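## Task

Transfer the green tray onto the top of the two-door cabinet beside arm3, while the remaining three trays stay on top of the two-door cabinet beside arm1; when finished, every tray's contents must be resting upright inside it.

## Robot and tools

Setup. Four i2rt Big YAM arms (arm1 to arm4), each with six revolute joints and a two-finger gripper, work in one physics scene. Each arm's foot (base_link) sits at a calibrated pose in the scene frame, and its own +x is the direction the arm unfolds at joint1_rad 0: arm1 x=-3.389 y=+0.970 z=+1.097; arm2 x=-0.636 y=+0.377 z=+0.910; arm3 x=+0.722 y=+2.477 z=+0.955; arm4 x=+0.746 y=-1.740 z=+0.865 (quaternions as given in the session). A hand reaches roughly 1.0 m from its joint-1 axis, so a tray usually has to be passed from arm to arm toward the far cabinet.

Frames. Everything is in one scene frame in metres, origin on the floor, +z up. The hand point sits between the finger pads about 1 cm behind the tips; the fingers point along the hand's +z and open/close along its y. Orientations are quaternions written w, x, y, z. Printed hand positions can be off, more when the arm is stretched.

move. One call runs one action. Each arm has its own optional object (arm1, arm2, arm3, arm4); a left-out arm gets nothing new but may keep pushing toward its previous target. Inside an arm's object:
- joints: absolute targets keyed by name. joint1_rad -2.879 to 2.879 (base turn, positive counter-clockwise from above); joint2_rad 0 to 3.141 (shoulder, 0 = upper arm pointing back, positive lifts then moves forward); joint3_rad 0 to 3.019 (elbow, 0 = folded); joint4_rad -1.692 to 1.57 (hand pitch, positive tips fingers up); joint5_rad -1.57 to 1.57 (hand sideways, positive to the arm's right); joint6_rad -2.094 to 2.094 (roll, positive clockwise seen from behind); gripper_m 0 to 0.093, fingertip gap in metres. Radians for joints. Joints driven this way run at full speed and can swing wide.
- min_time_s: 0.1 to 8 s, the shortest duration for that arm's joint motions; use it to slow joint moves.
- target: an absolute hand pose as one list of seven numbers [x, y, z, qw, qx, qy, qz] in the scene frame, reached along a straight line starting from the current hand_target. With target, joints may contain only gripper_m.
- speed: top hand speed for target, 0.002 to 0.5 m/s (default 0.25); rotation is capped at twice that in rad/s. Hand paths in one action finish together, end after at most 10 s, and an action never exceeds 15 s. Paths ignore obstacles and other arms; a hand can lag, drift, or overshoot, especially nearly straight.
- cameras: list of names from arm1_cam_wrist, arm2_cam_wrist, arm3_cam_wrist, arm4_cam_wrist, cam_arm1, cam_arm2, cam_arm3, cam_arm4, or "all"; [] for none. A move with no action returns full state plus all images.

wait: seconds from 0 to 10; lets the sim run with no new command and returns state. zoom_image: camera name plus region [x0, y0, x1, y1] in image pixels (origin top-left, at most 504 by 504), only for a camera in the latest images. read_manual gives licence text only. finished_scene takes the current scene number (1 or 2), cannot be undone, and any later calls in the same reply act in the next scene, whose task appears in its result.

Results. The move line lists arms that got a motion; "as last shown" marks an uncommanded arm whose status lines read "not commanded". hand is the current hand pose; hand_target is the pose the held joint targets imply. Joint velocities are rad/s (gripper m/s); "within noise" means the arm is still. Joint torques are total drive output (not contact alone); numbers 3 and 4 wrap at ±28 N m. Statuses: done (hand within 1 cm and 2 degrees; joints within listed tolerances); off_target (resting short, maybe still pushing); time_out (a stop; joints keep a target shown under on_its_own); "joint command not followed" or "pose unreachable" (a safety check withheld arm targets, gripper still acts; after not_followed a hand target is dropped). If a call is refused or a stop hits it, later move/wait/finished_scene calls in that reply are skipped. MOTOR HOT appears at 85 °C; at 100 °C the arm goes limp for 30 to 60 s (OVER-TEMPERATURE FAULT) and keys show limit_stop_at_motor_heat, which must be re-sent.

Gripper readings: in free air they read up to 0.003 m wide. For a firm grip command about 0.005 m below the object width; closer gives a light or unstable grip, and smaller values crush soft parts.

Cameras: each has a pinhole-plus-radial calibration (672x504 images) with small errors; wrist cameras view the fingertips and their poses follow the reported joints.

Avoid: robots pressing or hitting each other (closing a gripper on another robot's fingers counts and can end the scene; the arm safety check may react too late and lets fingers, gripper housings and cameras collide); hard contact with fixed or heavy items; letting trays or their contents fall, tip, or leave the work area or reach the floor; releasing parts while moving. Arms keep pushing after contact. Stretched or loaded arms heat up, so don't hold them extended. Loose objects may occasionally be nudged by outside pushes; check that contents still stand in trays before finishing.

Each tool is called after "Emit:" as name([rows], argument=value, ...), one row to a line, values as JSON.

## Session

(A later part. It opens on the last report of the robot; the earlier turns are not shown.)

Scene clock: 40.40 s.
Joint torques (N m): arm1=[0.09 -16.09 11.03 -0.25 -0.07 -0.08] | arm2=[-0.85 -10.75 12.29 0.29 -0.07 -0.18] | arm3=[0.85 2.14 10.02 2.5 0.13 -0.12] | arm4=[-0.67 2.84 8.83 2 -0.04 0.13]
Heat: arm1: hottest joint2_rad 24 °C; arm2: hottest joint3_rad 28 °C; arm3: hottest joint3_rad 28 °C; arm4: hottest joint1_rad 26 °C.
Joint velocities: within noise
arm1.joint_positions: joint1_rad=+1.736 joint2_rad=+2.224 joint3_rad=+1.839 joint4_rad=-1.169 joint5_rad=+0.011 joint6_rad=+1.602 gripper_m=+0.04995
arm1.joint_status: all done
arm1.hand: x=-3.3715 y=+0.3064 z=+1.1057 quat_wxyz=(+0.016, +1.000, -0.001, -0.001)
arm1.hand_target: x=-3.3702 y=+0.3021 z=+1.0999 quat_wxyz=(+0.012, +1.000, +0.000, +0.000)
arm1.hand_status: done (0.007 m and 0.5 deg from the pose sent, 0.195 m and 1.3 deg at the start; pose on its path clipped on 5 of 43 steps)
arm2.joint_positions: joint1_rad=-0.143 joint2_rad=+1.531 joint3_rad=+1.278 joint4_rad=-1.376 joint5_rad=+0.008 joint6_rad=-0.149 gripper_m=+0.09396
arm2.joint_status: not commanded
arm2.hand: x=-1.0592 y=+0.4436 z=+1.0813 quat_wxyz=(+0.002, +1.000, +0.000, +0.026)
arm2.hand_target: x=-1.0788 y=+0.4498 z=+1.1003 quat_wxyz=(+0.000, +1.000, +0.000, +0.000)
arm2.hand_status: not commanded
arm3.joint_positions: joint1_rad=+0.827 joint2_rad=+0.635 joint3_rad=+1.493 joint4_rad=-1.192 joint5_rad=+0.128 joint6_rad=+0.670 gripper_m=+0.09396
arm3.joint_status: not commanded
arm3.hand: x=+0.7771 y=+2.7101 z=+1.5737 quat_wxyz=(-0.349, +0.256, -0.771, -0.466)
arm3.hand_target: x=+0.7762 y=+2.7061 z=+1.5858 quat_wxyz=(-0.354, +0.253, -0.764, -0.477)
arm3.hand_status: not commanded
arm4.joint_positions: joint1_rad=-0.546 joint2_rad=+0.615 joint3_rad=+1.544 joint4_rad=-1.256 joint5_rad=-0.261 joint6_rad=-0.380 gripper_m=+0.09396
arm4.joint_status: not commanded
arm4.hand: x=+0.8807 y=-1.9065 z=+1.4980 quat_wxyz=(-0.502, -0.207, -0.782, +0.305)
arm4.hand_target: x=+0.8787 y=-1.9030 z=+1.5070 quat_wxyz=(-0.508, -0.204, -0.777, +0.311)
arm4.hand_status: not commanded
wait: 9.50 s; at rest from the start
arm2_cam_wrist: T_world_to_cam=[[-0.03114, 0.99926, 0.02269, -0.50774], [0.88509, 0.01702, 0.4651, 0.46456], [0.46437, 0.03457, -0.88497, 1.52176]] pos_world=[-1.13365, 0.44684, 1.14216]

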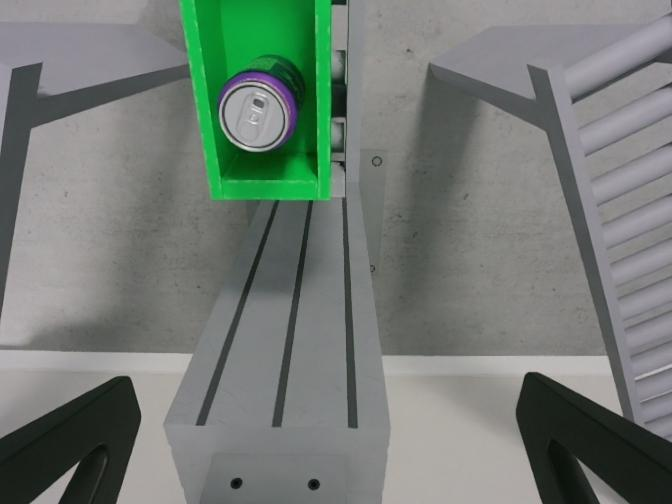

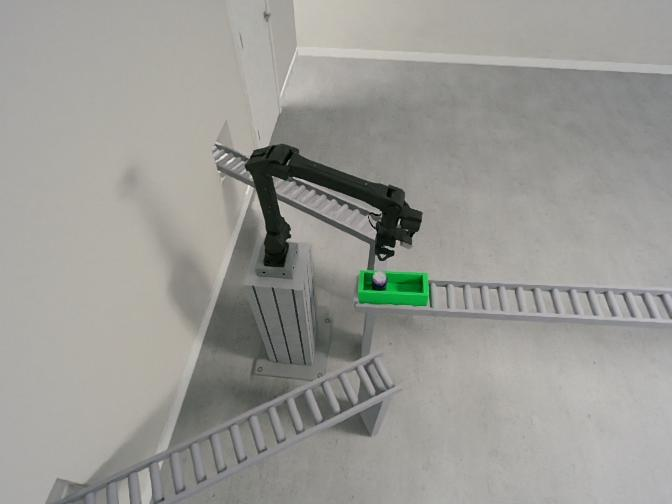

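Emit:
move(arm2={"target":[-1.19,0.33,0.86,0,1,0.01,-0.018],"speed":0.3}, cameras=["arm2_cam_wrist","cam_arm2"])

Emit:
zoom_image(camera="cam_arm2", region=[330, 230, 480, 340])

Scene clock: 42.83 s.
Joint torques (N m): arm1=[0.03 -16.09 11.03 -0.25 -0.07 -0.08] | arm2=[-0.15 -16.26 9.44 0.68 0.06 0] | arm3=[0.91 2.43 9.99 2.5 0.12 -0.12] | arm4=[-0.73 2.84 8.81 2 -0.04 0.13]
Heat: arm1: hottest joint2_rad 25 °C; arm2: hottest joint3_rad 28 °C; arm3: hottest joint3_rad 28 °C; arm4: hottest joint1_rad 26 °C.
move: arm2 off_target
Joint velocities: within noise
arm1, arm3, arm4: as last shown
arm2.joint_positions: joint1_rad=+0.092 joint2_rad=+2.041 joint3_rad=+1.304 joint4_rad=-0.860 joint5_rad=+0.005 joint6_rad=+0.059 gripper_m=+0.09396
arm2.joint_status: not commanded
arm2.hand: x=-1.1643 y=+0.3327 z=+0.8467 quat_wxyz=(-0.002, +1.000, +0.014, +0.009)
arm2.hand_target: x=-1.1890 y=+0.3302 z=+0.8608 quat_wxyz=(+0.000, +1.000, +0.010, -0.018)
arm2.hand_status: off_target (0.029 m and 3.2 deg from the pose sent, 0.281 m and 5.1 deg at the start)
arm2_cam_wrist: T_world_to_cam=[[-0.05717, 0.99789, 0.03071, -0.43142], [0.8991, 0.03809, 0.43609, 0.7024], [0.434, 0.05255, -0.89938, 1.3376]] pos_world=[-1.23671, 0.33347, 0.90995]

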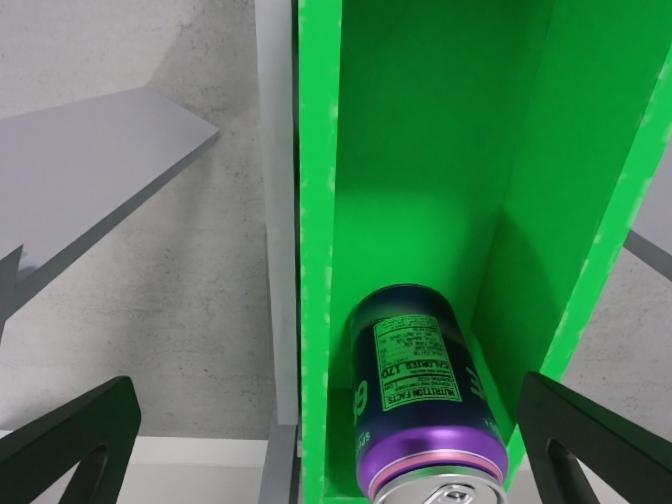

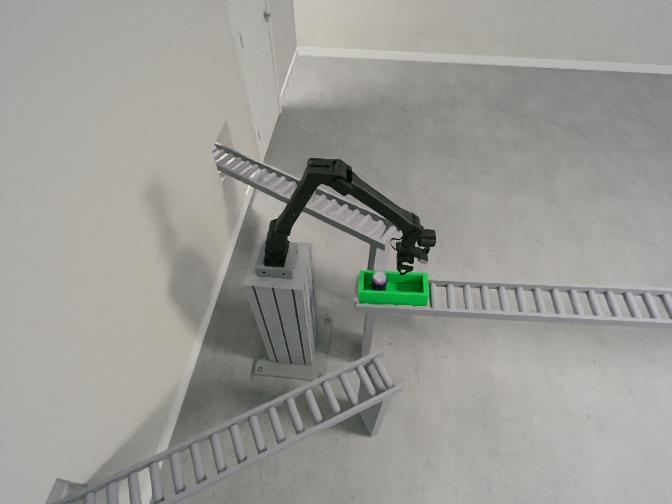

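Scaled by 3.360 from the camera's image (finer frame: 960x720).

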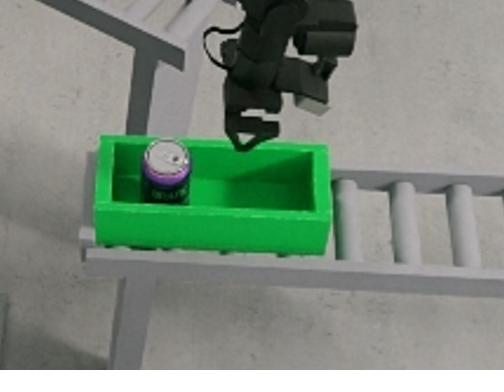

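Emit:
move(arm2={"target":[-1.202,0.326,0.80,0,1,0.01,-0.025],"speed":0.2,"joints":{"gripper_m":0.07}})

Emit:
move(arm2={"target":[-1.202,0.326,0.747,0,1,0.01,-0.025],"speed":0.12}, cameras=["arm2_cam_wrist"])

Scene clock: 44.90 s.
Joint torques (N m): arm1=[0.09 -16.09 11.03 -0.25 -0.07 -0.08] | arm2=[0.32 -16.62 8.79 0.75 0.11 -0.01] | arm3=[1.03 2.2 10.06 2.52 0.13 -0.12] | arm4=[-0.73 2.84 8.81 2 -0.04 0.13]
Heat: arm1: hottest joint2_rad 25 °C; arm2: hottest joint3_rad 29 °C; arm3: hottest joint3_rad 28 °C; arm4: hottest joint1_rad 26 °C.
move: arm2 off_target
Joint velocities: within noise
arm1, arm3, arm4: as last shown
arm2.joint_positions: joint1_rad=+0.092 joint2_rad=+2.160 joint3_rad=+1.322 joint4_rad=-0.742 joint5_rad=+0.005 joint6_rad=+0.064 gripper_m=+0.07007
arm2.joint_status: all done
arm2.hand: x=-1.1765 y=+0.3315 z=+0.7896 quat_wxyz=(-0.001, +1.000, +0.011, +0.001)
arm2.hand_target: x=-1.2012 y=+0.3261 z=+0.8009 quat_wxyz=(+0.000, +1.000, +0.010, -0.025)
arm2.hand_status: off_target (0.028 m and 2.9 deg from the pose sent, 0.060 m and 3.9 deg at the start)
pictures: none

Scene clock: 46.20 s.
Joint torques (N m): arm1=[0.09 -16.09 11.03 -0.24 -0.07 -0.08] | arm2=[0.32 -16.91 8.01 0.76 0.11 -0.02] | arm3=[0.79 2.43 9.98 2.51 0.13 -0.11] | arm4=[-0.73 2.78 8.81 2 -0.04 0.13]
Heat: arm1: hottest joint2_rad 25 °C; arm2: hottest joint3_rad 29 °C; arm3: hottest joint3_rad 28 °C; arm4: hottest joint1_rad 26 °C.
move: arm2 off_target
Joint velocities: within noise
arm1, arm3, arm4: as last shown
arm2.joint_positions: joint1_rad=+0.092 joint2_rad=+2.260 joint3_rad=+1.333 joint4_rad=-0.647 joint5_rad=+0.005 joint6_rad=+0.064 gripper_m=+0.07007
arm2.joint_status: not commanded
arm2.hand: x=-1.1782 y=+0.3312 z=+0.7399 quat_wxyz=(-0.001, +1.000, +0.011, -0.002)
arm2.hand_target: x=-1.2014 y=+0.3261 z=+0.7479 quat_wxyz=(+0.000, +1.000, +0.010, -0.025)
arm2.hand_status: off_target (0.025 m and 2.6 deg from the pose sent, 0.050 m and 3.0 deg at the start)
arm2_cam_wrist: T_world_to_cam=[[-0.05103, 0.99825, 0.03001, -0.41987], [0.90901, 0.03398, 0.4154, 0.78993], [0.41365, 0.04847, -0.90915, 1.23231]] pos_world=[-1.24922, 0.33256, 0.80482]

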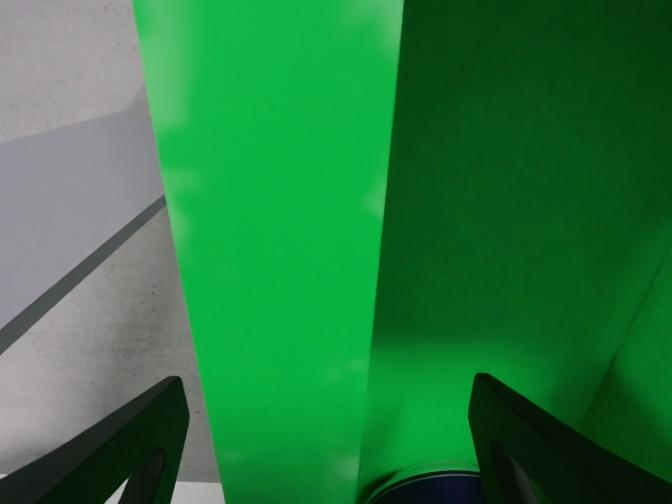

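Emit:
move(arm2={"joints":{"gripper_m":0.006}})

Emit:
move(arm2={"target":[-1.20,0.33,0.93,0,1,0.01,-0.025],"speed":0.15}, cameras=["arm2_cam_wrist","cam_arm2"])

Emit:
zoom_image(camera="cam_arm2", region=[330, 200, 480, 310])

Scene clock: 47.27 s.
Joint torques (N m): arm1=[0.09 -16.09 11.04 -0.25 -0.08 -0.08] | arm2=[-0.03 -16.91 7.9 0.68 0.05 -0.15] | arm3=[0.91 2.2 10 2.5 0.12 -0.1] | arm4=[-0.73 2.78 8.83 2 -0.04 0.13]
Heat: arm1: hottest joint2_rad 25 °C; arm2: hottest joint3_rad 29 °C; arm3: hottest joint3_rad 28 °C; arm4: hottest joint1_rad 26 °C.
move: arm2 off_target
Joint velocities: within noise
arm1, arm3, arm4: as last shown
arm2.joint_positions: joint1_rad=+0.096 joint2_rad=+2.260 joint3_rad=+1.334 joint4_rad=-0.644 joint5_rad=+0.006 joint6_rad=+0.078 gripper_m=+0.01207
arm2.joint_status: gripper_m off_target (ended at +0.01209, target +0.00600)
arm2.hand: x=-1.1794 y=+0.3291 z=+0.7403 quat_wxyz=(-0.001, +1.000, +0.006, -0.004)
arm2.hand_target: x=-1.2013 y=+0.3259 z=+0.7479 quat_wxyz=(+0.000, +1.000, +0.010, -0.025)
arm2.hand_status: not commanded
pictures: none

Scene clock: 49.37 s.
Joint torques (N m): arm1=[0.09 -16.09 11.03 -0.25 -0.07 -0.08] | arm2=[-0.5 -19.37 11.63 -0.47 0.21 -0.16] | arm3=[0.85 2.32 10.02 2.5 0.12 -0.12] | arm4=[-0.73 2.78 8.81 2 -0.04 0.13]
Heat: arm1: hottest joint2_rad 25 °C; arm2: hottest joint3_rad 29 °C; arm3: hottest joint3_rad 28 °C; arm4: hottest joint1_rad 26 °C.
move: arm2 off_target
Joint velocities: within noise
arm1, arm3, arm4: as last shown
arm2.joint_positions: joint1_rad=+0.096 joint2_rad=+1.991 joint3_rad=+1.343 joint4_rad=-0.972 joint5_rad=+0.002 joint6_rad=+0.073 gripper_m=+0.01207
arm2.joint_status: not commanded
arm2.hand: x=-1.1641 y=+0.3301 z=+0.8841 quat_wxyz=(-0.001, +1.000, +0.009, +0.021)
arm2.hand_target: x=-1.1971 y=+0.3302 z=+0.9307 quat_wxyz=(+0.000, +1.000, +0.010, -0.026)
arm2.hand_status: off_target (0.058 m and 5.3 deg from the pose sent, 0.191 m and 2.4 deg at the start)
arm2_cam_wrist: T_world_to_cam=[[-0.04828, 0.9984, 0.02927, -0.41859], [0.88881, 0.02958, 0.45732, 0.65805], [0.45573, 0.0481, -0.88882, 1.38876]] pos_world=[-1.23798, 0.33166, 0.94567]

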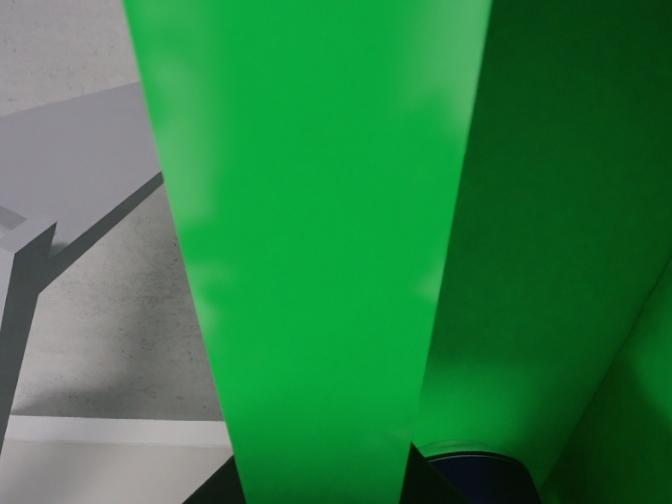

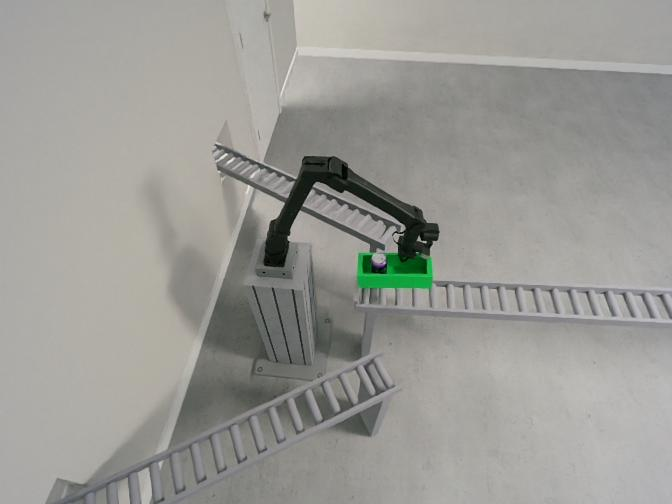

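Scaled by 3.360 from the camera's image (finer frame: 960x720).

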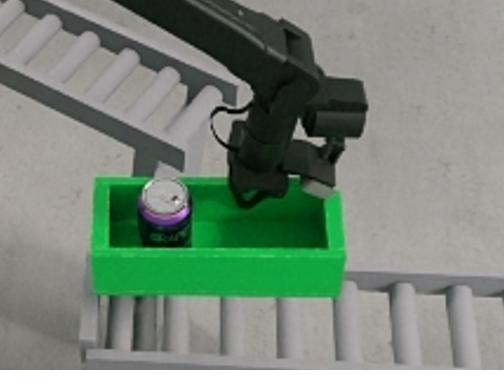

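Emit:
move(arm2={"target":[-0.995,0.804,0.93,0,0.969,0.246,0],"speed":0.2}, cameras=["arm2_cam_wrist","cam_arm2"])

Emit:
zoom_image(camera="cam_arm2", region=[300, 260, 450, 420])

Scene clock: 54.97 s.
Joint torques (N m): arm1=[0.09 -16.09 11.03 -0.24 -0.07 -0.08] | arm2=[0.15 -17.44 12.46 -0.06 0.3 -0.13] | arm3=[0.97 2.37 9.98 2.54 0.14 -0.12] | arm4=[-0.73 2.84 8.83 2 -0.04 0.13]
Heat: arm1: hottest joint2_rad 25 °C; arm2: hottest joint3_rad 30 °C; arm3: hottest joint3_rad 28 °C; arm4: hottest joint1_rad 26 °C.
move: arm2 off_target
Joint velocities: within noise
arm1, arm3, arm4: as last shown
arm2.joint_positions: joint1_rad=-0.865 joint2_rad=+1.968 joint3_rad=+1.341 joint4_rad=-1.045 joint5_rad=-0.002 joint6_rad=-1.361 gripper_m=+0.01207
arm2.joint_status: not commanded
arm2.hand: x=-0.9676 y=+0.7715 z=+0.8937 quat_wxyz=(+0.047, +0.969, +0.243, +0.017)
arm2.hand_target: x=-0.9929 y=+0.8013 z=+0.9317 quat_wxyz=(+0.000, +0.969, +0.246, +0.000)
arm2.hand_status: off_target (0.056 m and 5.7 deg from the pose sent, 0.505 m and 27.6 deg at the start)
arm2_cam_wrist: T_world_to_cam=[[-0.49548, 0.8657, -0.07113, -1.09062], [0.76973, 0.47554, 0.42589, 0.03482], [0.40251, 0.15627, -0.90198, 1.16328]] pos_world=[-1.03541, 0.74581, 0.95685]

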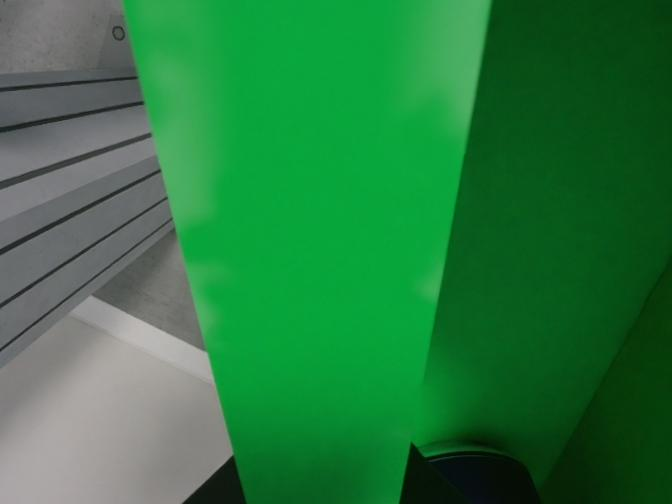

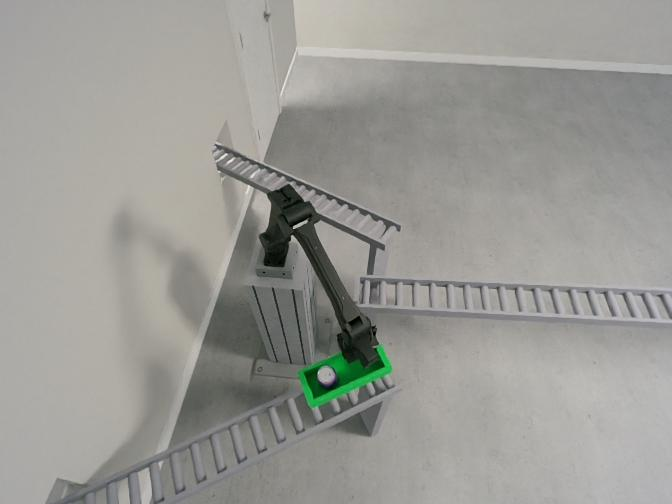

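Scaled by 3.150 from the camera's image (finer frame: 960x720).

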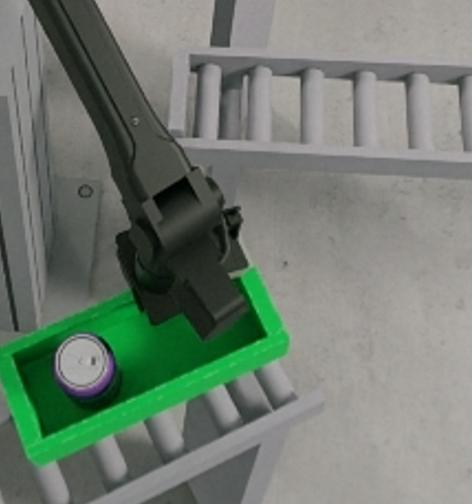

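Emit:
move(arm2={"target":[-1.0,0.815,0.86,-0.0485,0.969,0.246,-0.0123],"speed":0.15}, cameras=["cam_arm2"])

Emit:
zoom_image(camera="cam_arm2", region=[290, 310, 430, 430])

Scene clock: 57.60 s.
Joint torques (N m): arm1=[0.09 -16.09 11.04 -0.25 -0.07 -0.08] | arm2=[0.15 -19.14 7.47 1.01 0.53 -0.15] | arm3=[0.91 2.26 9.96 2.54 0.12 -0.12] | arm4=[-0.73 2.84 8.81 2 -0.04 0.13]
Heat: arm1: hottest joint2_rad 25 °C; arm2: hottest joint3_rad 30 °C; arm3: hottest joint3_rad 28 °C; arm4: hottest joint1_rad 26 °C.
move: arm2 off_target
Joint velocities: within noise
arm1, arm3, arm4: as last shown
arm2.joint_positions: joint1_rad=-0.865 joint2_rad=+2.068 joint3_rad=+1.321 joint4_rad=-0.799 joint5_rad=+0.012 joint6_rad=-1.362 gripper_m=+0.01207
arm2.joint_status: not commanded
arm2.hand: x=-0.9875 y=+0.7983 z=+0.8348 quat_wxyz=(-0.013, +0.970, +0.243, -0.004)
arm2.hand_target: x=-0.9997 y=+0.8144 z=+0.8603 quat_wxyz=(-0.048, +0.968, +0.245, -0.012)
arm2.hand_status: off_target (0.033 m and 4.2 deg from the pose sent, 0.064 m and 11.4 deg at the start)

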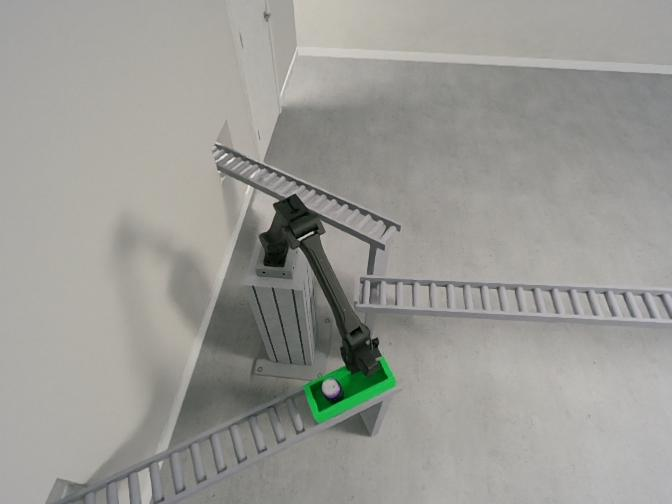

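Scaled by 3.600 from the camera's image (finer frame: 960x720).

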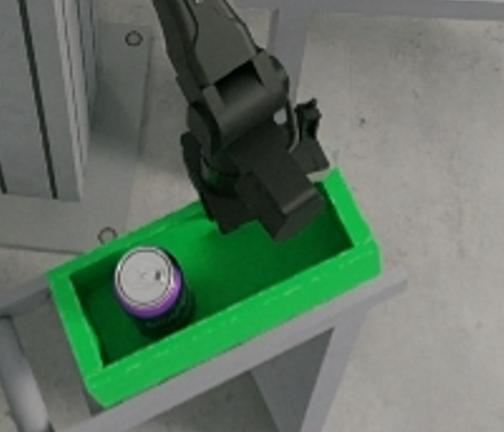

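Emit:
move(arm2={"target":[-0.99,0.795,0.815,-0.0485,0.969,0.246,-0.0123],"speed":0.12}, cameras=["cam_arm2"])

Emit:
zoom_image(camera="cam_arm2", region=[290, 330, 430, 430])

Scene clock: 60.20 s.
Joint torques (N m): arm1=[0.09 -16.09 11.03 -0.24 -0.07 -0.08] | arm2=[0.56 -18.49 6.54 1.01 0.53 -0.05] | arm3=[0.97 2.43 9.95 2.51 0.13 -0.12] | arm4=[-0.73 2.84 8.81 2 -0.04 0.13]
Heat: arm1: hottest joint2_rad 25 °C; arm2: hottest joint3_rad 30 °C; arm3: hottest joint3_rad 28 °C; arm4: hottest joint1_rad 26 °C.
move: arm2 off_target
Joint velocities: within noise
arm1.joint_positions: joint1_rad=+1.736 joint2_rad=+2.224 joint3_rad=+1.839 joint4_rad=-1.169 joint5_rad=+0.011 joint6_rad=+1.602 gripper_m=+0.04995
arm1.joint_status: not commanded
arm1.hand: x=-3.3715 y=+0.3064 z=+1.1057 quat_wxyz=(+0.016, +1.000, -0.001, -0.001)
arm1.hand_target: x=-3.3702 y=+0.3021 z=+1.0999 quat_wxyz=(+0.012, +1.000, +0.000, +0.000)
arm1.hand_status: not commanded
arm2.joint_positions: joint1_rad=-0.860 joint2_rad=+2.105 joint3_rad=+1.234 joint4_rad=-0.671 joint5_rad=+0.013 joint6_rad=-1.362 gripper_m=+0.01207
arm2.joint_status: not commanded
arm2.hand: x=-0.9752 y=+0.7795 z=+0.7929 quat_wxyz=(-0.015, +0.969, +0.245, -0.005)
arm2.hand_target: x=-0.9897 y=+0.7944 z=+0.8153 quat_wxyz=(-0.048, +0.968, +0.246, -0.013)
arm2.hand_status: off_target (0.031 m and 3.9 deg from the pose sent, 0.020 m and 4.2 deg at the start)
arm3.joint_positions: joint1_rad=+0.827 joint2_rad=+0.635 joint3_rad=+1.493 joint4_rad=-1.192 joint5_rad=+0.128 joint6_rad=+0.670 gripper_m=+0.09396
arm3.joint_status: not commanded
arm3.hand: x=+0.7771 y=+2.7101 z=+1.5737 quat_wxyz=(-0.349, +0.256, -0.771, -0.466)
arm3.hand_target: x=+0.7762 y=+2.7061 z=+1.5858 quat_wxyz=(-0.354, +0.253, -0.764, -0.477)
arm3.hand_status: not commanded
arm4.joint_positions: joint1_rad=-0.546 joint2_rad=+0.615 joint3_rad=+1.544 joint4_rad=-1.256 joint5_rad=-0.261 joint6_rad=-0.380 gripper_m=+0.09396
arm4.joint_status: not commanded
arm4.hand: x=+0.8807 y=-1.9065 z=+1.4980 quat_wxyz=(-0.502, -0.207, -0.782, +0.305)
arm4.hand_target: x=+0.8787 y=-1.9030 z=+1.5070 quat_wxyz=(-0.508, -0.204, -0.777, +0.311)
arm4.hand_status: not commanded

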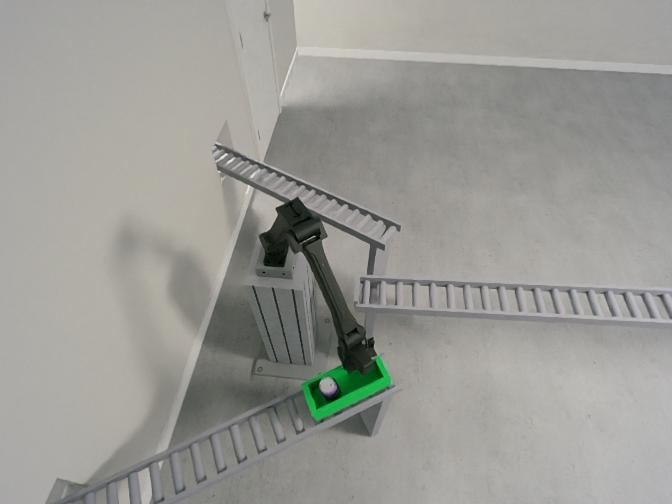

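Scaled by 3.600 from the camera's image (finer frame: 960x720).

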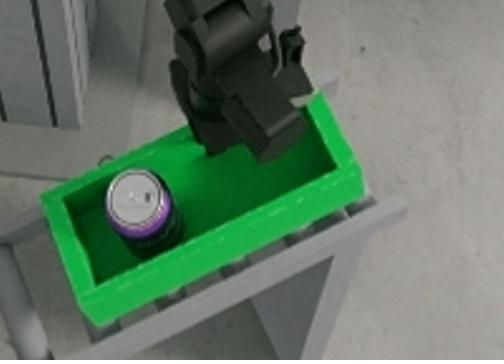

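Emit:
move(arm2={"target":[-0.984,0.783,0.78,-0.0485,0.969,0.246,-0.0123],"speed":0.1}, cameras=["cam_arm2"])

Emit:
zoom_image(camera="cam_arm2", region=[290, 330, 430, 430])

Scene clock: 62.07 s.
Joint torques (N m): arm1=[0.09 -16.09 11.04 -0.24 -0.07 -0.08] | arm2=[0.5 -18.2 5.86 1.03 0.53 -0.03] | arm3=[0.85 2.43 9.99 2.48 0.12 -0.11] | arm4=[-0.73 2.78 8.81 2 -0.04 0.13]
Heat: arm1: hottest joint3_rad 26 °C; arm2: hottest joint3_rad 30 °C; arm3: hottest joint3_rad 28 °C; arm4: hottest joint1_rad 26 °C.
move: arm2 off_target
Joint velocities: within noise
arm1, arm3, arm4: as last shown
arm2.joint_positions: joint1_rad=-0.855 joint2_rad=+2.151 joint3_rad=+1.191 joint4_rad=-0.578 joint5_rad=+0.013 joint6_rad=-1.357 gripper_m=+0.01207
arm2.joint_status: not commanded
arm2.hand: x=-0.9693 y=+0.7677 z=+0.7602 quat_wxyz=(-0.017, +0.969, +0.246, -0.005)
arm2.hand_target: x=-0.9838 y=+0.7826 z=+0.7803 quat_wxyz=(-0.048, +0.968, +0.246, -0.013)
arm2.hand_status: off_target (0.029 m and 3.7 deg from the pose sent, 0.016 m and 3.9 deg at the start)

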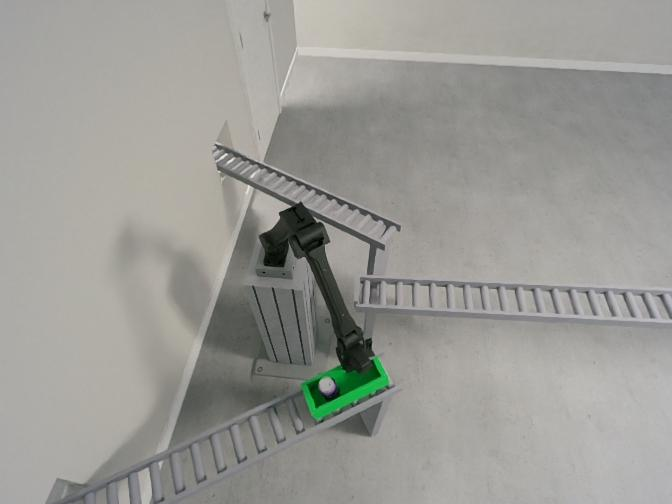

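Scaled by 3.600 from the camera's image (finer frame: 960x720).

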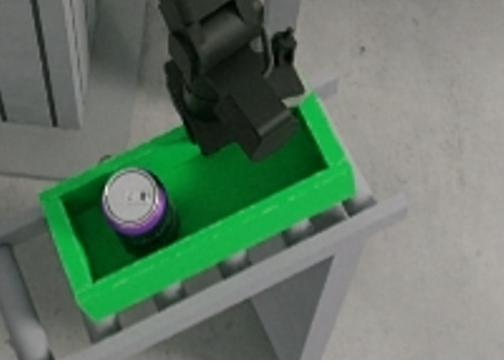

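Emit:
move(arm2={"target":[-0.984,0.783,0.745,-0.0485,0.969,0.246,-0.0123],"speed":0.1}, cameras=["cam_arm2"])

Emit:
zoom_image(camera="cam_arm2", region=[290, 330, 430, 430])

Scene clock: 63.50 s.
Joint torques (N m): arm1=[0.09 -16.09 11.03 -0.25 -0.07 -0.08] | arm2=[0.67 -17.38 5.94 1.21 -0.1 -0.02] | arm3=[0.97 2.32 9.99 2.54 0.13 -0.11] | arm4=[-0.73 2.78 8.83 2 -0.04 0.13]
Heat: arm1: hottest joint2_rad 26 °C; arm2: hottest joint3_rad 30 °C; arm3: hottest joint3_rad 29 °C; arm4: hottest joint1_rad 26 °C.
move: arm2 off_target
Joint velocities: within noise
arm1, arm3, arm4: as last shown
arm2.joint_positions: joint1_rad=-0.854 joint2_rad=+2.211 joint3_rad=+1.191 joint4_rad=-0.516 joint5_rad=+0.032 joint6_rad=-1.358 gripper_m=+0.01207
arm2.joint_status: not commanded
arm2.hand: x=-0.9655 y=+0.7678 z=+0.7312 quat_wxyz=(-0.022, +0.969, +0.246, +0.003)
arm2.hand_target: x=-0.9836 y=+0.7826 z=+0.7456 quat_wxyz=(-0.048, +0.968, +0.246, -0.012)
arm2.hand_status: off_target (0.028 m and 3.5 deg from the pose sent, 0.026 m and 3.7 deg at the start)

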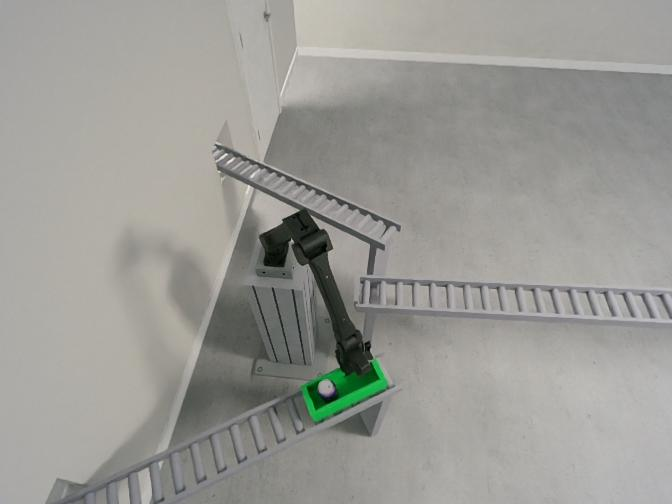

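Scaled by 3.600 from the camera's image (finer frame: 960x720).

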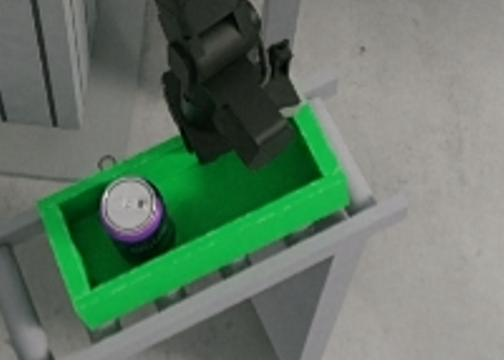

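Emit:
move(arm2={"target":[-0.99,0.793,0.77,-0.0485,0.969,0.246,-0.016],"speed":0.12})

Emit:
move(arm2={"target":[-0.99,0.793,0.735,-0.0485,0.969,0.246,-0.016],"speed":0.1}, cameras=["cam_arm2"])

Emit:
zoom_image(camera="cam_arm2", region=[290, 330, 430, 430])

Scene clock: 65.13 s.
Joint torques (N m): arm1=[0.09 -16.09 11.03 -0.24 -0.07 -0.08] | arm2=[-0.03 -19.66 7.79 0.09 0.08 -0.06] | arm3=[0.91 2.2 9.98 2.56 0.12 -0.12] | arm4=[-0.73 2.84 8.81 2 -0.04 0.13]
Heat: arm1: hottest joint2_rad 26 °C; arm2: hottest joint3_rad 30 °C; arm3: hottest joint3_rad 29 °C; arm4: hottest joint1_rad 26 °C.
move: arm2 off_target
Joint velocities: within noise
arm1, arm3, arm4: as last shown
arm2.joint_positions: joint1_rad=-0.854 joint2_rad=+2.205 joint3_rad=+1.191 joint4_rad=-0.547 joint5_rad=+0.019 joint6_rad=-1.361 gripper_m=+0.01207
arm2.joint_status: not commanded
arm2.hand: x=-0.9635 y=+0.7621 z=+0.7344 quat_wxyz=(-0.008, +0.969, +0.248, +0.003)
arm2.hand_target: x=-0.9888 y=+0.7916 z=+0.7708 quat_wxyz=(-0.049, +0.968, +0.246, -0.016)
arm2.hand_status: off_target (0.054 m and 5.1 deg from the pose sent, 0.052 m and 3.7 deg at the start)
pictures: none

Scene clock: 66.20 s.
Joint torques (N m): arm1=[0.09 -16.09 11.03 -0.24 -0.07 -0.08] | arm2=[-0.09 -16.09 8.2 1.32 -0.22 -0.11] | arm3=[0.85 2.32 9.99 2.52 0.12 -0.12] | arm4=[-0.73 2.78 8.81 2 -0.05 0.13]
Heat: arm1: hottest joint2_rad 26 °C; arm2: hottest joint3_rad 30 °C; arm3: hottest joint3_rad 29 °C; arm4: hottest joint1_rad 26 °C.
move: arm2 off_target
Joint velocities: within noise
arm1, arm3, arm4: as last shown
arm2.joint_positions: joint1_rad=-0.854 joint2_rad=+2.227 joint3_rad=+1.193 joint4_rad=-0.519 joint5_rad=+0.028 joint6_rad=-1.357 gripper_m=+0.01207
arm2.joint_status: not commanded
arm2.hand: x=-0.9635 y=+0.7643 z=+0.7243 quat_wxyz=(-0.014, +0.969, +0.246, +0.004)
arm2.hand_target: x=-0.9889 y=+0.7919 z=+0.7371 quat_wxyz=(-0.049, +0.968, +0.246, -0.016)
arm2.hand_status: off_target (0.040 m and 4.6 deg from the pose sent, 0.041 m and 5.1 deg at the start)

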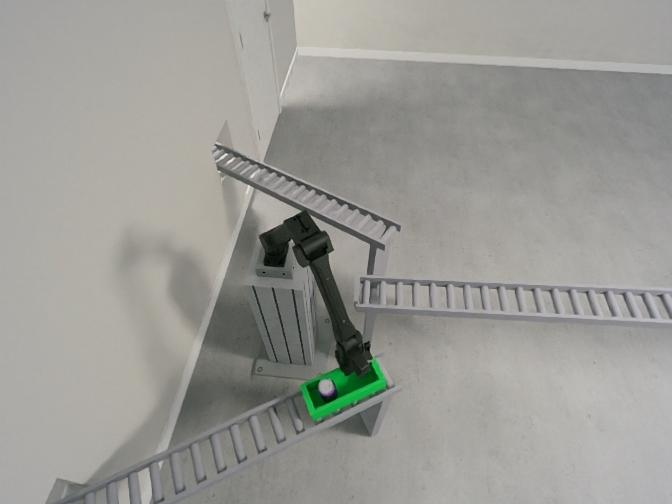

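Scaled by 3.600 from the camera's image (finer frame: 960x720).

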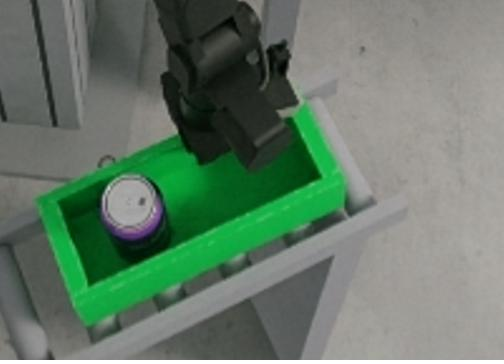

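Emit:
move(arm2={"target":[-0.99,0.80,0.83,-0.0485,0.969,0.246,-0.016],"speed":0.15})

Emit:
move(arm2={"target":[-0.989,0.792,0.735,-0.04,0.969,0.246,-0.014],"speed":0.12}, cameras=["cam_arm2"])

Emit:
zoom_image(camera="cam_arm2", region=[290, 330, 430, 430])

Scene clock: 68.07 s.
Joint torques (N m): arm1=[0.03 -16.09 11.03 -0.25 -0.07 -0.08] | arm2=[-0.73 -19.25 9.58 0.24 0.33 -0.04] | arm3=[1.03 2.32 9.96 2.48 0.14 -0.12] | arm4=[-0.73 2.84 8.81 2 -0.04 0.13]
Heat: arm1: hottest joint2_rad 26 °C; arm2: hottest joint3_rad 30 °C; arm3: hottest joint3_rad 29 °C; arm4: hottest joint1_rad 26 °C.
move: arm2 off_target
Joint velocities: within noise
arm1, arm3, arm4: as last shown
arm2.joint_positions: joint1_rad=-0.854 joint2_rad=+2.091 joint3_rad=+1.193 joint4_rad=-0.682 joint5_rad=+0.011 joint6_rad=-1.370 gripper_m=+0.01207
arm2.joint_status: not commanded
arm2.hand: x=-0.9639 y=+0.7611 z=+0.7897 quat_wxyz=(+0.002, +0.968, +0.252, +0.003)
arm2.hand_target: x=-0.9880 y=+0.7977 z=+0.8314 quat_wxyz=(-0.048, +0.968, +0.245, -0.016)
arm2.hand_status: off_target (0.062 m and 6.3 deg from the pose sent, 0.115 m and 4.6 deg at the start)
pictures: none

Scene clock: 69.57 s.
Joint torques (N m): arm1=[0.09 -16.09 11.04 -0.24 -0.07 -0.08] | arm2=[-0.09 -15.97 8.23 1.11 -0.27 -0.17] | arm3=[0.79 2.26 9.98 2.48 0.13 -0.11] | arm4=[-0.73 2.78 8.83 2 -0.05 0.13]
Heat: arm1: hottest joint2_rad 26 °C; arm2: hottest joint3_rad 30 °C; arm3: hottest joint3_rad 29 °C; arm4: hottest joint1_rad 26 °C.
move: arm2 off_target
Joint velocities: within noise
arm1, arm3, arm4: as last shown
arm2.joint_positions: joint1_rad=-0.855 joint2_rad=+2.228 joint3_rad=+1.204 joint4_rad=-0.537 joint5_rad=+0.026 joint6_rad=-1.352 gripper_m=+0.01207
arm2.joint_status: not commanded
arm2.hand: x=-0.9641 y=+0.7653 z=+0.7257 quat_wxyz=(-0.009, +0.970, +0.243, +0.005)
arm2.hand_target: x=-0.9881 y=+0.7910 z=+0.7369 quat_wxyz=(-0.040, +0.968, +0.246, -0.014)
arm2.hand_status: off_target (0.038 m and 4.1 deg from the pose sent, 0.068 m and 5.3 deg at the start)

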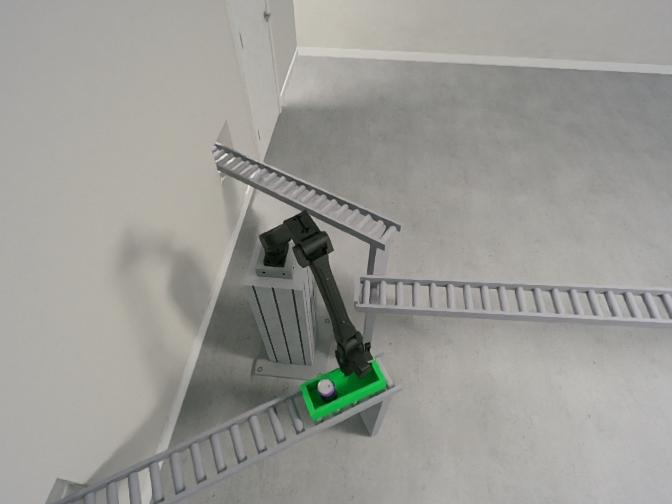

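Scaled by 3.600 from the camera's image (finer frame: 960x720).

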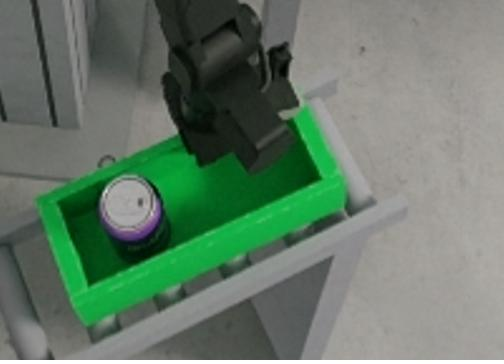

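Emit:
move(arm2={"target":[-1.005,0.825,0.82,-0.0485,0.969,0.246,-0.016],"speed":0.15})

Emit:
move(arm2={"target":[-0.998,0.807,0.735,-0.045,0.969,0.246,-0.012],"speed":0.12}, cameras=["cam_arm2"])

Emit:
zoom_image(camera="cam_arm2", region=[290, 330, 430, 430])

Scene clock: 71.67 s.
Joint torques (N m): arm1=[0.03 -16.09 11.03 -0.25 -0.07 -0.08] | arm2=[-0.79 -20.19 9.88 0.24 0.33 -0.16] | arm3=[0.91 2.43 9.96 2.54 0.12 -0.11] | arm4=[-0.73 2.78 8.81 2 -0.04 0.13]
Heat: arm1: hottest joint2_rad 26 °C; arm2: hottest joint3_rad 30 °C; arm3: hottest joint3_rad 29 °C; arm4: hottest joint1_rad 26 °C.
move: arm2 off_target
Joint velocities: within noise
arm1, arm3, arm4: as last shown
arm2.joint_positions: joint1_rad=-0.862 joint2_rad=+2.162 joint3_rad=+1.289 joint4_rad=-0.709 joint5_rad=+0.011 joint6_rad=-1.367 gripper_m=+0.01207
arm2.joint_status: not commanded
arm2.hand: x=-0.9789 y=+0.7842 z=+0.7776 quat_wxyz=(+0.003, +0.969, +0.247, +0.003)
arm2.hand_target: x=-1.0029 y=+0.8226 z=+0.8217 quat_wxyz=(-0.049, +0.968, +0.245, -0.016)
arm2.hand_status: off_target (0.064 m and 6.3 deg from the pose sent, 0.119 m and 5.1 deg at the start)
pictures: none

Scene clock: 73.03 s.
Joint torques (N m): arm1=[0.09 -16.09 11.03 -0.24 -0.07 -0.08] | arm2=[0.15 -15.97 6.83 1.11 -0.15 -0.15] | arm3=[0.85 2.37 9.98 2.48 0.12 -0.12] | arm4=[-0.73 2.78 8.83 2 -0.04 0.13]
Heat: arm1: hottest joint2_rad 26 °C; arm2: hottest joint3_rad 30 °C; arm3: hottest joint3_rad 29 °C; arm4: hottest joint1_rad 26 °C.
move: arm2 off_target
Joint velocities: within noise
arm1.joint_positions: joint1_rad=+1.736 joint2_rad=+2.224 joint3_rad=+1.839 joint4_rad=-1.169 joint5_rad=+0.011 joint6_rad=+1.602 gripper_m=+0.04995
arm1.joint_status: not commanded
arm1.hand: x=-3.3715 y=+0.3064 z=+1.1057 quat_wxyz=(+0.016, +1.000, -0.001, -0.001)
arm1.hand_target: x=-3.3702 y=+0.3021 z=+1.0999 quat_wxyz=(+0.012, +1.000, +0.000, +0.000)
arm1.hand_status: not commanded
arm2.joint_positions: joint1_rad=-0.861 joint2_rad=+2.246 joint3_rad=+1.289 joint4_rad=-0.556 joint5_rad=+0.030 joint6_rad=-1.358 gripper_m=+0.01207
arm2.joint_status: not commanded
arm2.hand: x=-0.9862 y=+0.7968 z=+0.7353 quat_wxyz=(-0.032, +0.970, +0.242, -0.003)
arm2.hand_target: x=-0.9978 y=+0.8067 z=+0.7354 quat_wxyz=(-0.045, +0.968, +0.246, -0.012)
arm2.hand_status: off_target (0.016 m and 1.8 deg from the pose sent, 0.052 m and 5.8 deg at the start)
arm3.joint_positions: joint1_rad=+0.827 joint2_rad=+0.635 joint3_rad=+1.493 joint4_rad=-1.192 joint5_rad=+0.128 joint6_rad=+0.670 gripper_m=+0.09396
arm3.joint_status: not commanded
arm3.hand: x=+0.7771 y=+2.7101 z=+1.5737 quat_wxyz=(-0.349, +0.256, -0.771, -0.466)
arm3.hand_target: x=+0.7762 y=+2.7061 z=+1.5858 quat_wxyz=(-0.354, +0.253, -0.764, -0.477)
arm3.hand_status: not commanded
arm4.joint_positions: joint1_rad=-0.546 joint2_rad=+0.615 joint3_rad=+1.544 joint4_rad=-1.256 joint5_rad=-0.261 joint6_rad=-0.380 gripper_m=+0.09396
arm4.joint_status: not commanded
arm4.hand: x=+0.8807 y=-1.9065 z=+1.4980 quat_wxyz=(-0.502, -0.207, -0.782, +0.305)
arm4.hand_target: x=+0.8787 y=-1.9030 z=+1.5070 quat_wxyz=(-0.508, -0.204, -0.777, +0.311)
arm4.hand_status: not commanded

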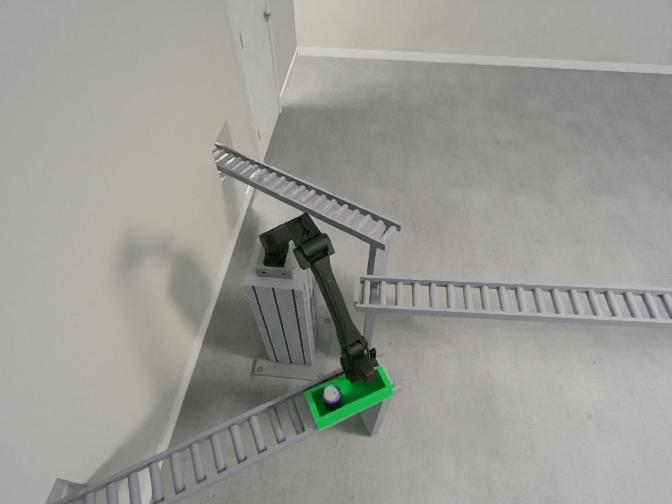

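Scaled by 3.600 from the camera's image (finer frame: 960x720).

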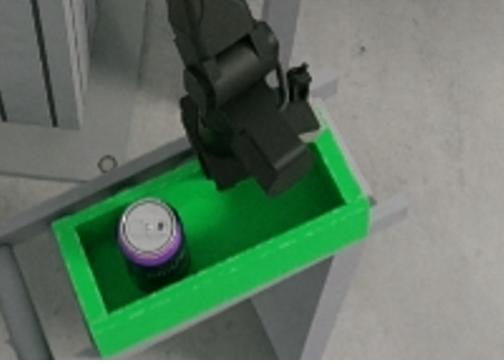

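Emit:
move(arm2={"target":[-0.99,0.80,0.83,-0.0485,0.969,0.246,-0.014],"speed":0.15})

Emit:
move(arm2={"target":[-0.982,0.783,0.735,-0.045,0.969,0.246,-0.012],"speed":0.12}, cameras=["cam_arm2"])

Emit:
zoom_image(camera="cam_arm2", region=[290, 330, 430, 430])

Scene clock: 75.30 s.
Joint torques (N m): arm1=[0.09 -16.09 11.03 -0.25 -0.07 -0.08] | arm2=[-0.03 -19.78 6.57 0.39 0.37 -0.13] | arm3=[0.85 2.32 9.99 2.51 0.13 -0.11] | arm4=[-0.73 2.78 8.81 2.02 -0.04 0.13]
Heat: arm1: hottest joint2_rad 26 °C; arm2: hottest joint3_rad 30 °C; arm3: hottest joint3_rad 29 °C; arm4: hottest joint1_rad 26 °C.
move: arm2 off_target
Joint velocities: within noise
arm1, arm3, arm4: as last shown
arm2.joint_positions: joint1_rad=-0.861 joint2_rad=+2.100 joint3_rad=+1.250 joint4_rad=-0.687 joint5_rad=+0.014 joint6_rad=-1.360 gripper_m=+0.01207
arm2.joint_status: not commanded
arm2.hand: x=-0.9787 y=+0.7843 z=+0.7994 quat_wxyz=(-0.017, +0.970, +0.244, -0.005)
arm2.hand_target: x=-0.9896 y=+0.7993 z=+0.8296 quat_wxyz=(-0.048, +0.968, +0.246, -0.014)
arm2.hand_status: off_target (0.036 m and 3.7 deg from the pose sent, 0.095 m and 2.2 deg at the start)
pictures: none

Scene clock: 76.77 s.
Joint torques (N m): arm1=[0.09 -16.09 11.03 -0.24 -0.08 -0.08] | arm2=[0.56 -16.85 5.08 1.59 -0.24 -0.16] | arm3=[0.91 2.26 9.98 2.51 0.13 -0.12] | arm4=[-0.73 2.78 8.81 2 -0.04 0.13]
Heat: arm1: hottest joint2_rad 26 °C; arm2: hottest joint3_rad 30 °C; arm3: hottest joint3_rad 29 °C; arm4: hottest joint1_rad 26 °C.
move: arm2 off_target
Joint velocities: within noise
arm1, arm3, arm4: as last shown
arm2.joint_positions: joint1_rad=-0.860 joint2_rad=+2.224 joint3_rad=+1.210 joint4_rad=-0.516 joint5_rad=+0.033 joint6_rad=-1.348 gripper_m=+0.01207
arm2.joint_status: not commanded
arm2.hand: x=-0.9679 y=+0.7750 z=+0.7289 quat_wxyz=(-0.025, +0.971, +0.239, +0.002)
arm2.hand_target: x=-0.9819 y=+0.7828 z=+0.7355 quat_wxyz=(-0.045, +0.968, +0.246, -0.012)
arm2.hand_status: off_target (0.017 m and 2.9 deg from the pose sent, 0.065 m and 3.2 deg at the start)

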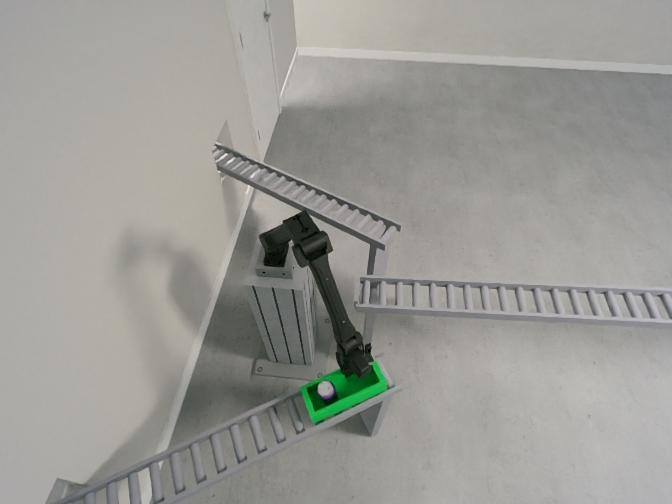

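Scaled by 3.600 from the camera's image (finer frame: 960x720).

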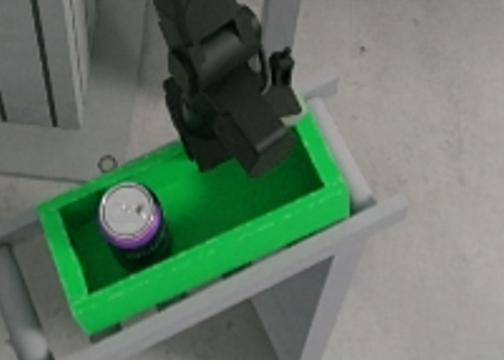

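Emit:
move(arm2={"target":[-0.982,0.783,0.722,-0.03,0.969,0.248,-0.008],"speed":0.1}, cameras=["cam_arm2"])

Emit:
zoom_image(camera="cam_arm2", region=[290, 330, 430, 430])

Scene clock: 78.20 s.
Joint torques (N m): arm1=[0.09 -16.09 11.04 -0.24 -0.07 -0.08] | arm2=[0.38 -15.56 6.99 0.76 -0.44 0.01] | arm3=[0.73 2.32 9.96 2.54 0.14 -0.11] | arm4=[-0.73 2.84 8.81 2 -0.05 0.13]
Heat: arm1: hottest joint2_rad 26 °C; arm2: hottest joint2_rad 29 °C; arm3: hottest joint3_rad 29 °C; arm4: hottest joint1_rad 26 °C.
move: arm2 off_target
Joint velocities: within noise
arm1, arm3, arm4: as last shown
arm2.joint_positions: joint1_rad=-0.860 joint2_rad=+2.244 joint3_rad=+1.210 joint4_rad=-0.516 joint5_rad=+0.032 joint6_rad=-1.371 gripper_m=+0.01207
arm2.joint_status: not commanded
arm2.hand: x=-0.9640 y=+0.7701 z=+0.7191 quat_wxyz=(-0.016, +0.968, +0.250, +0.006)
arm2.hand_target: x=-0.9816 y=+0.7825 z=+0.7227 quat_wxyz=(-0.030, +0.968, +0.248, -0.008)
arm2.hand_status: off_target (0.022 m and 2.3 deg from the pose sent, 0.018 m and 1.7 deg at the start)

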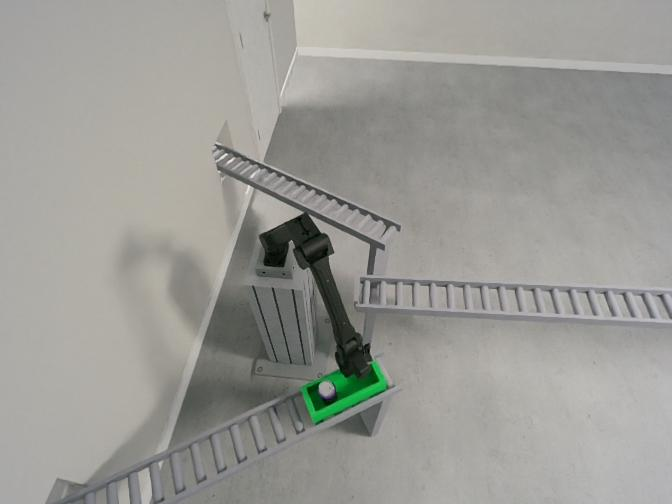

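Scaled by 3.600 from the camera's image (finer frame: 960x720).

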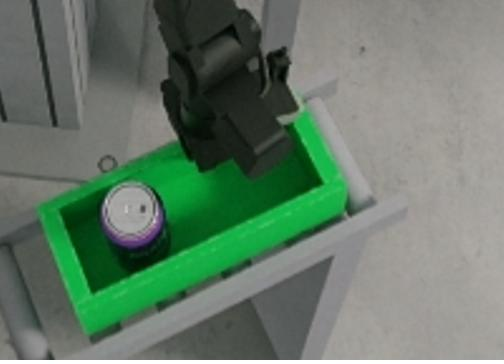

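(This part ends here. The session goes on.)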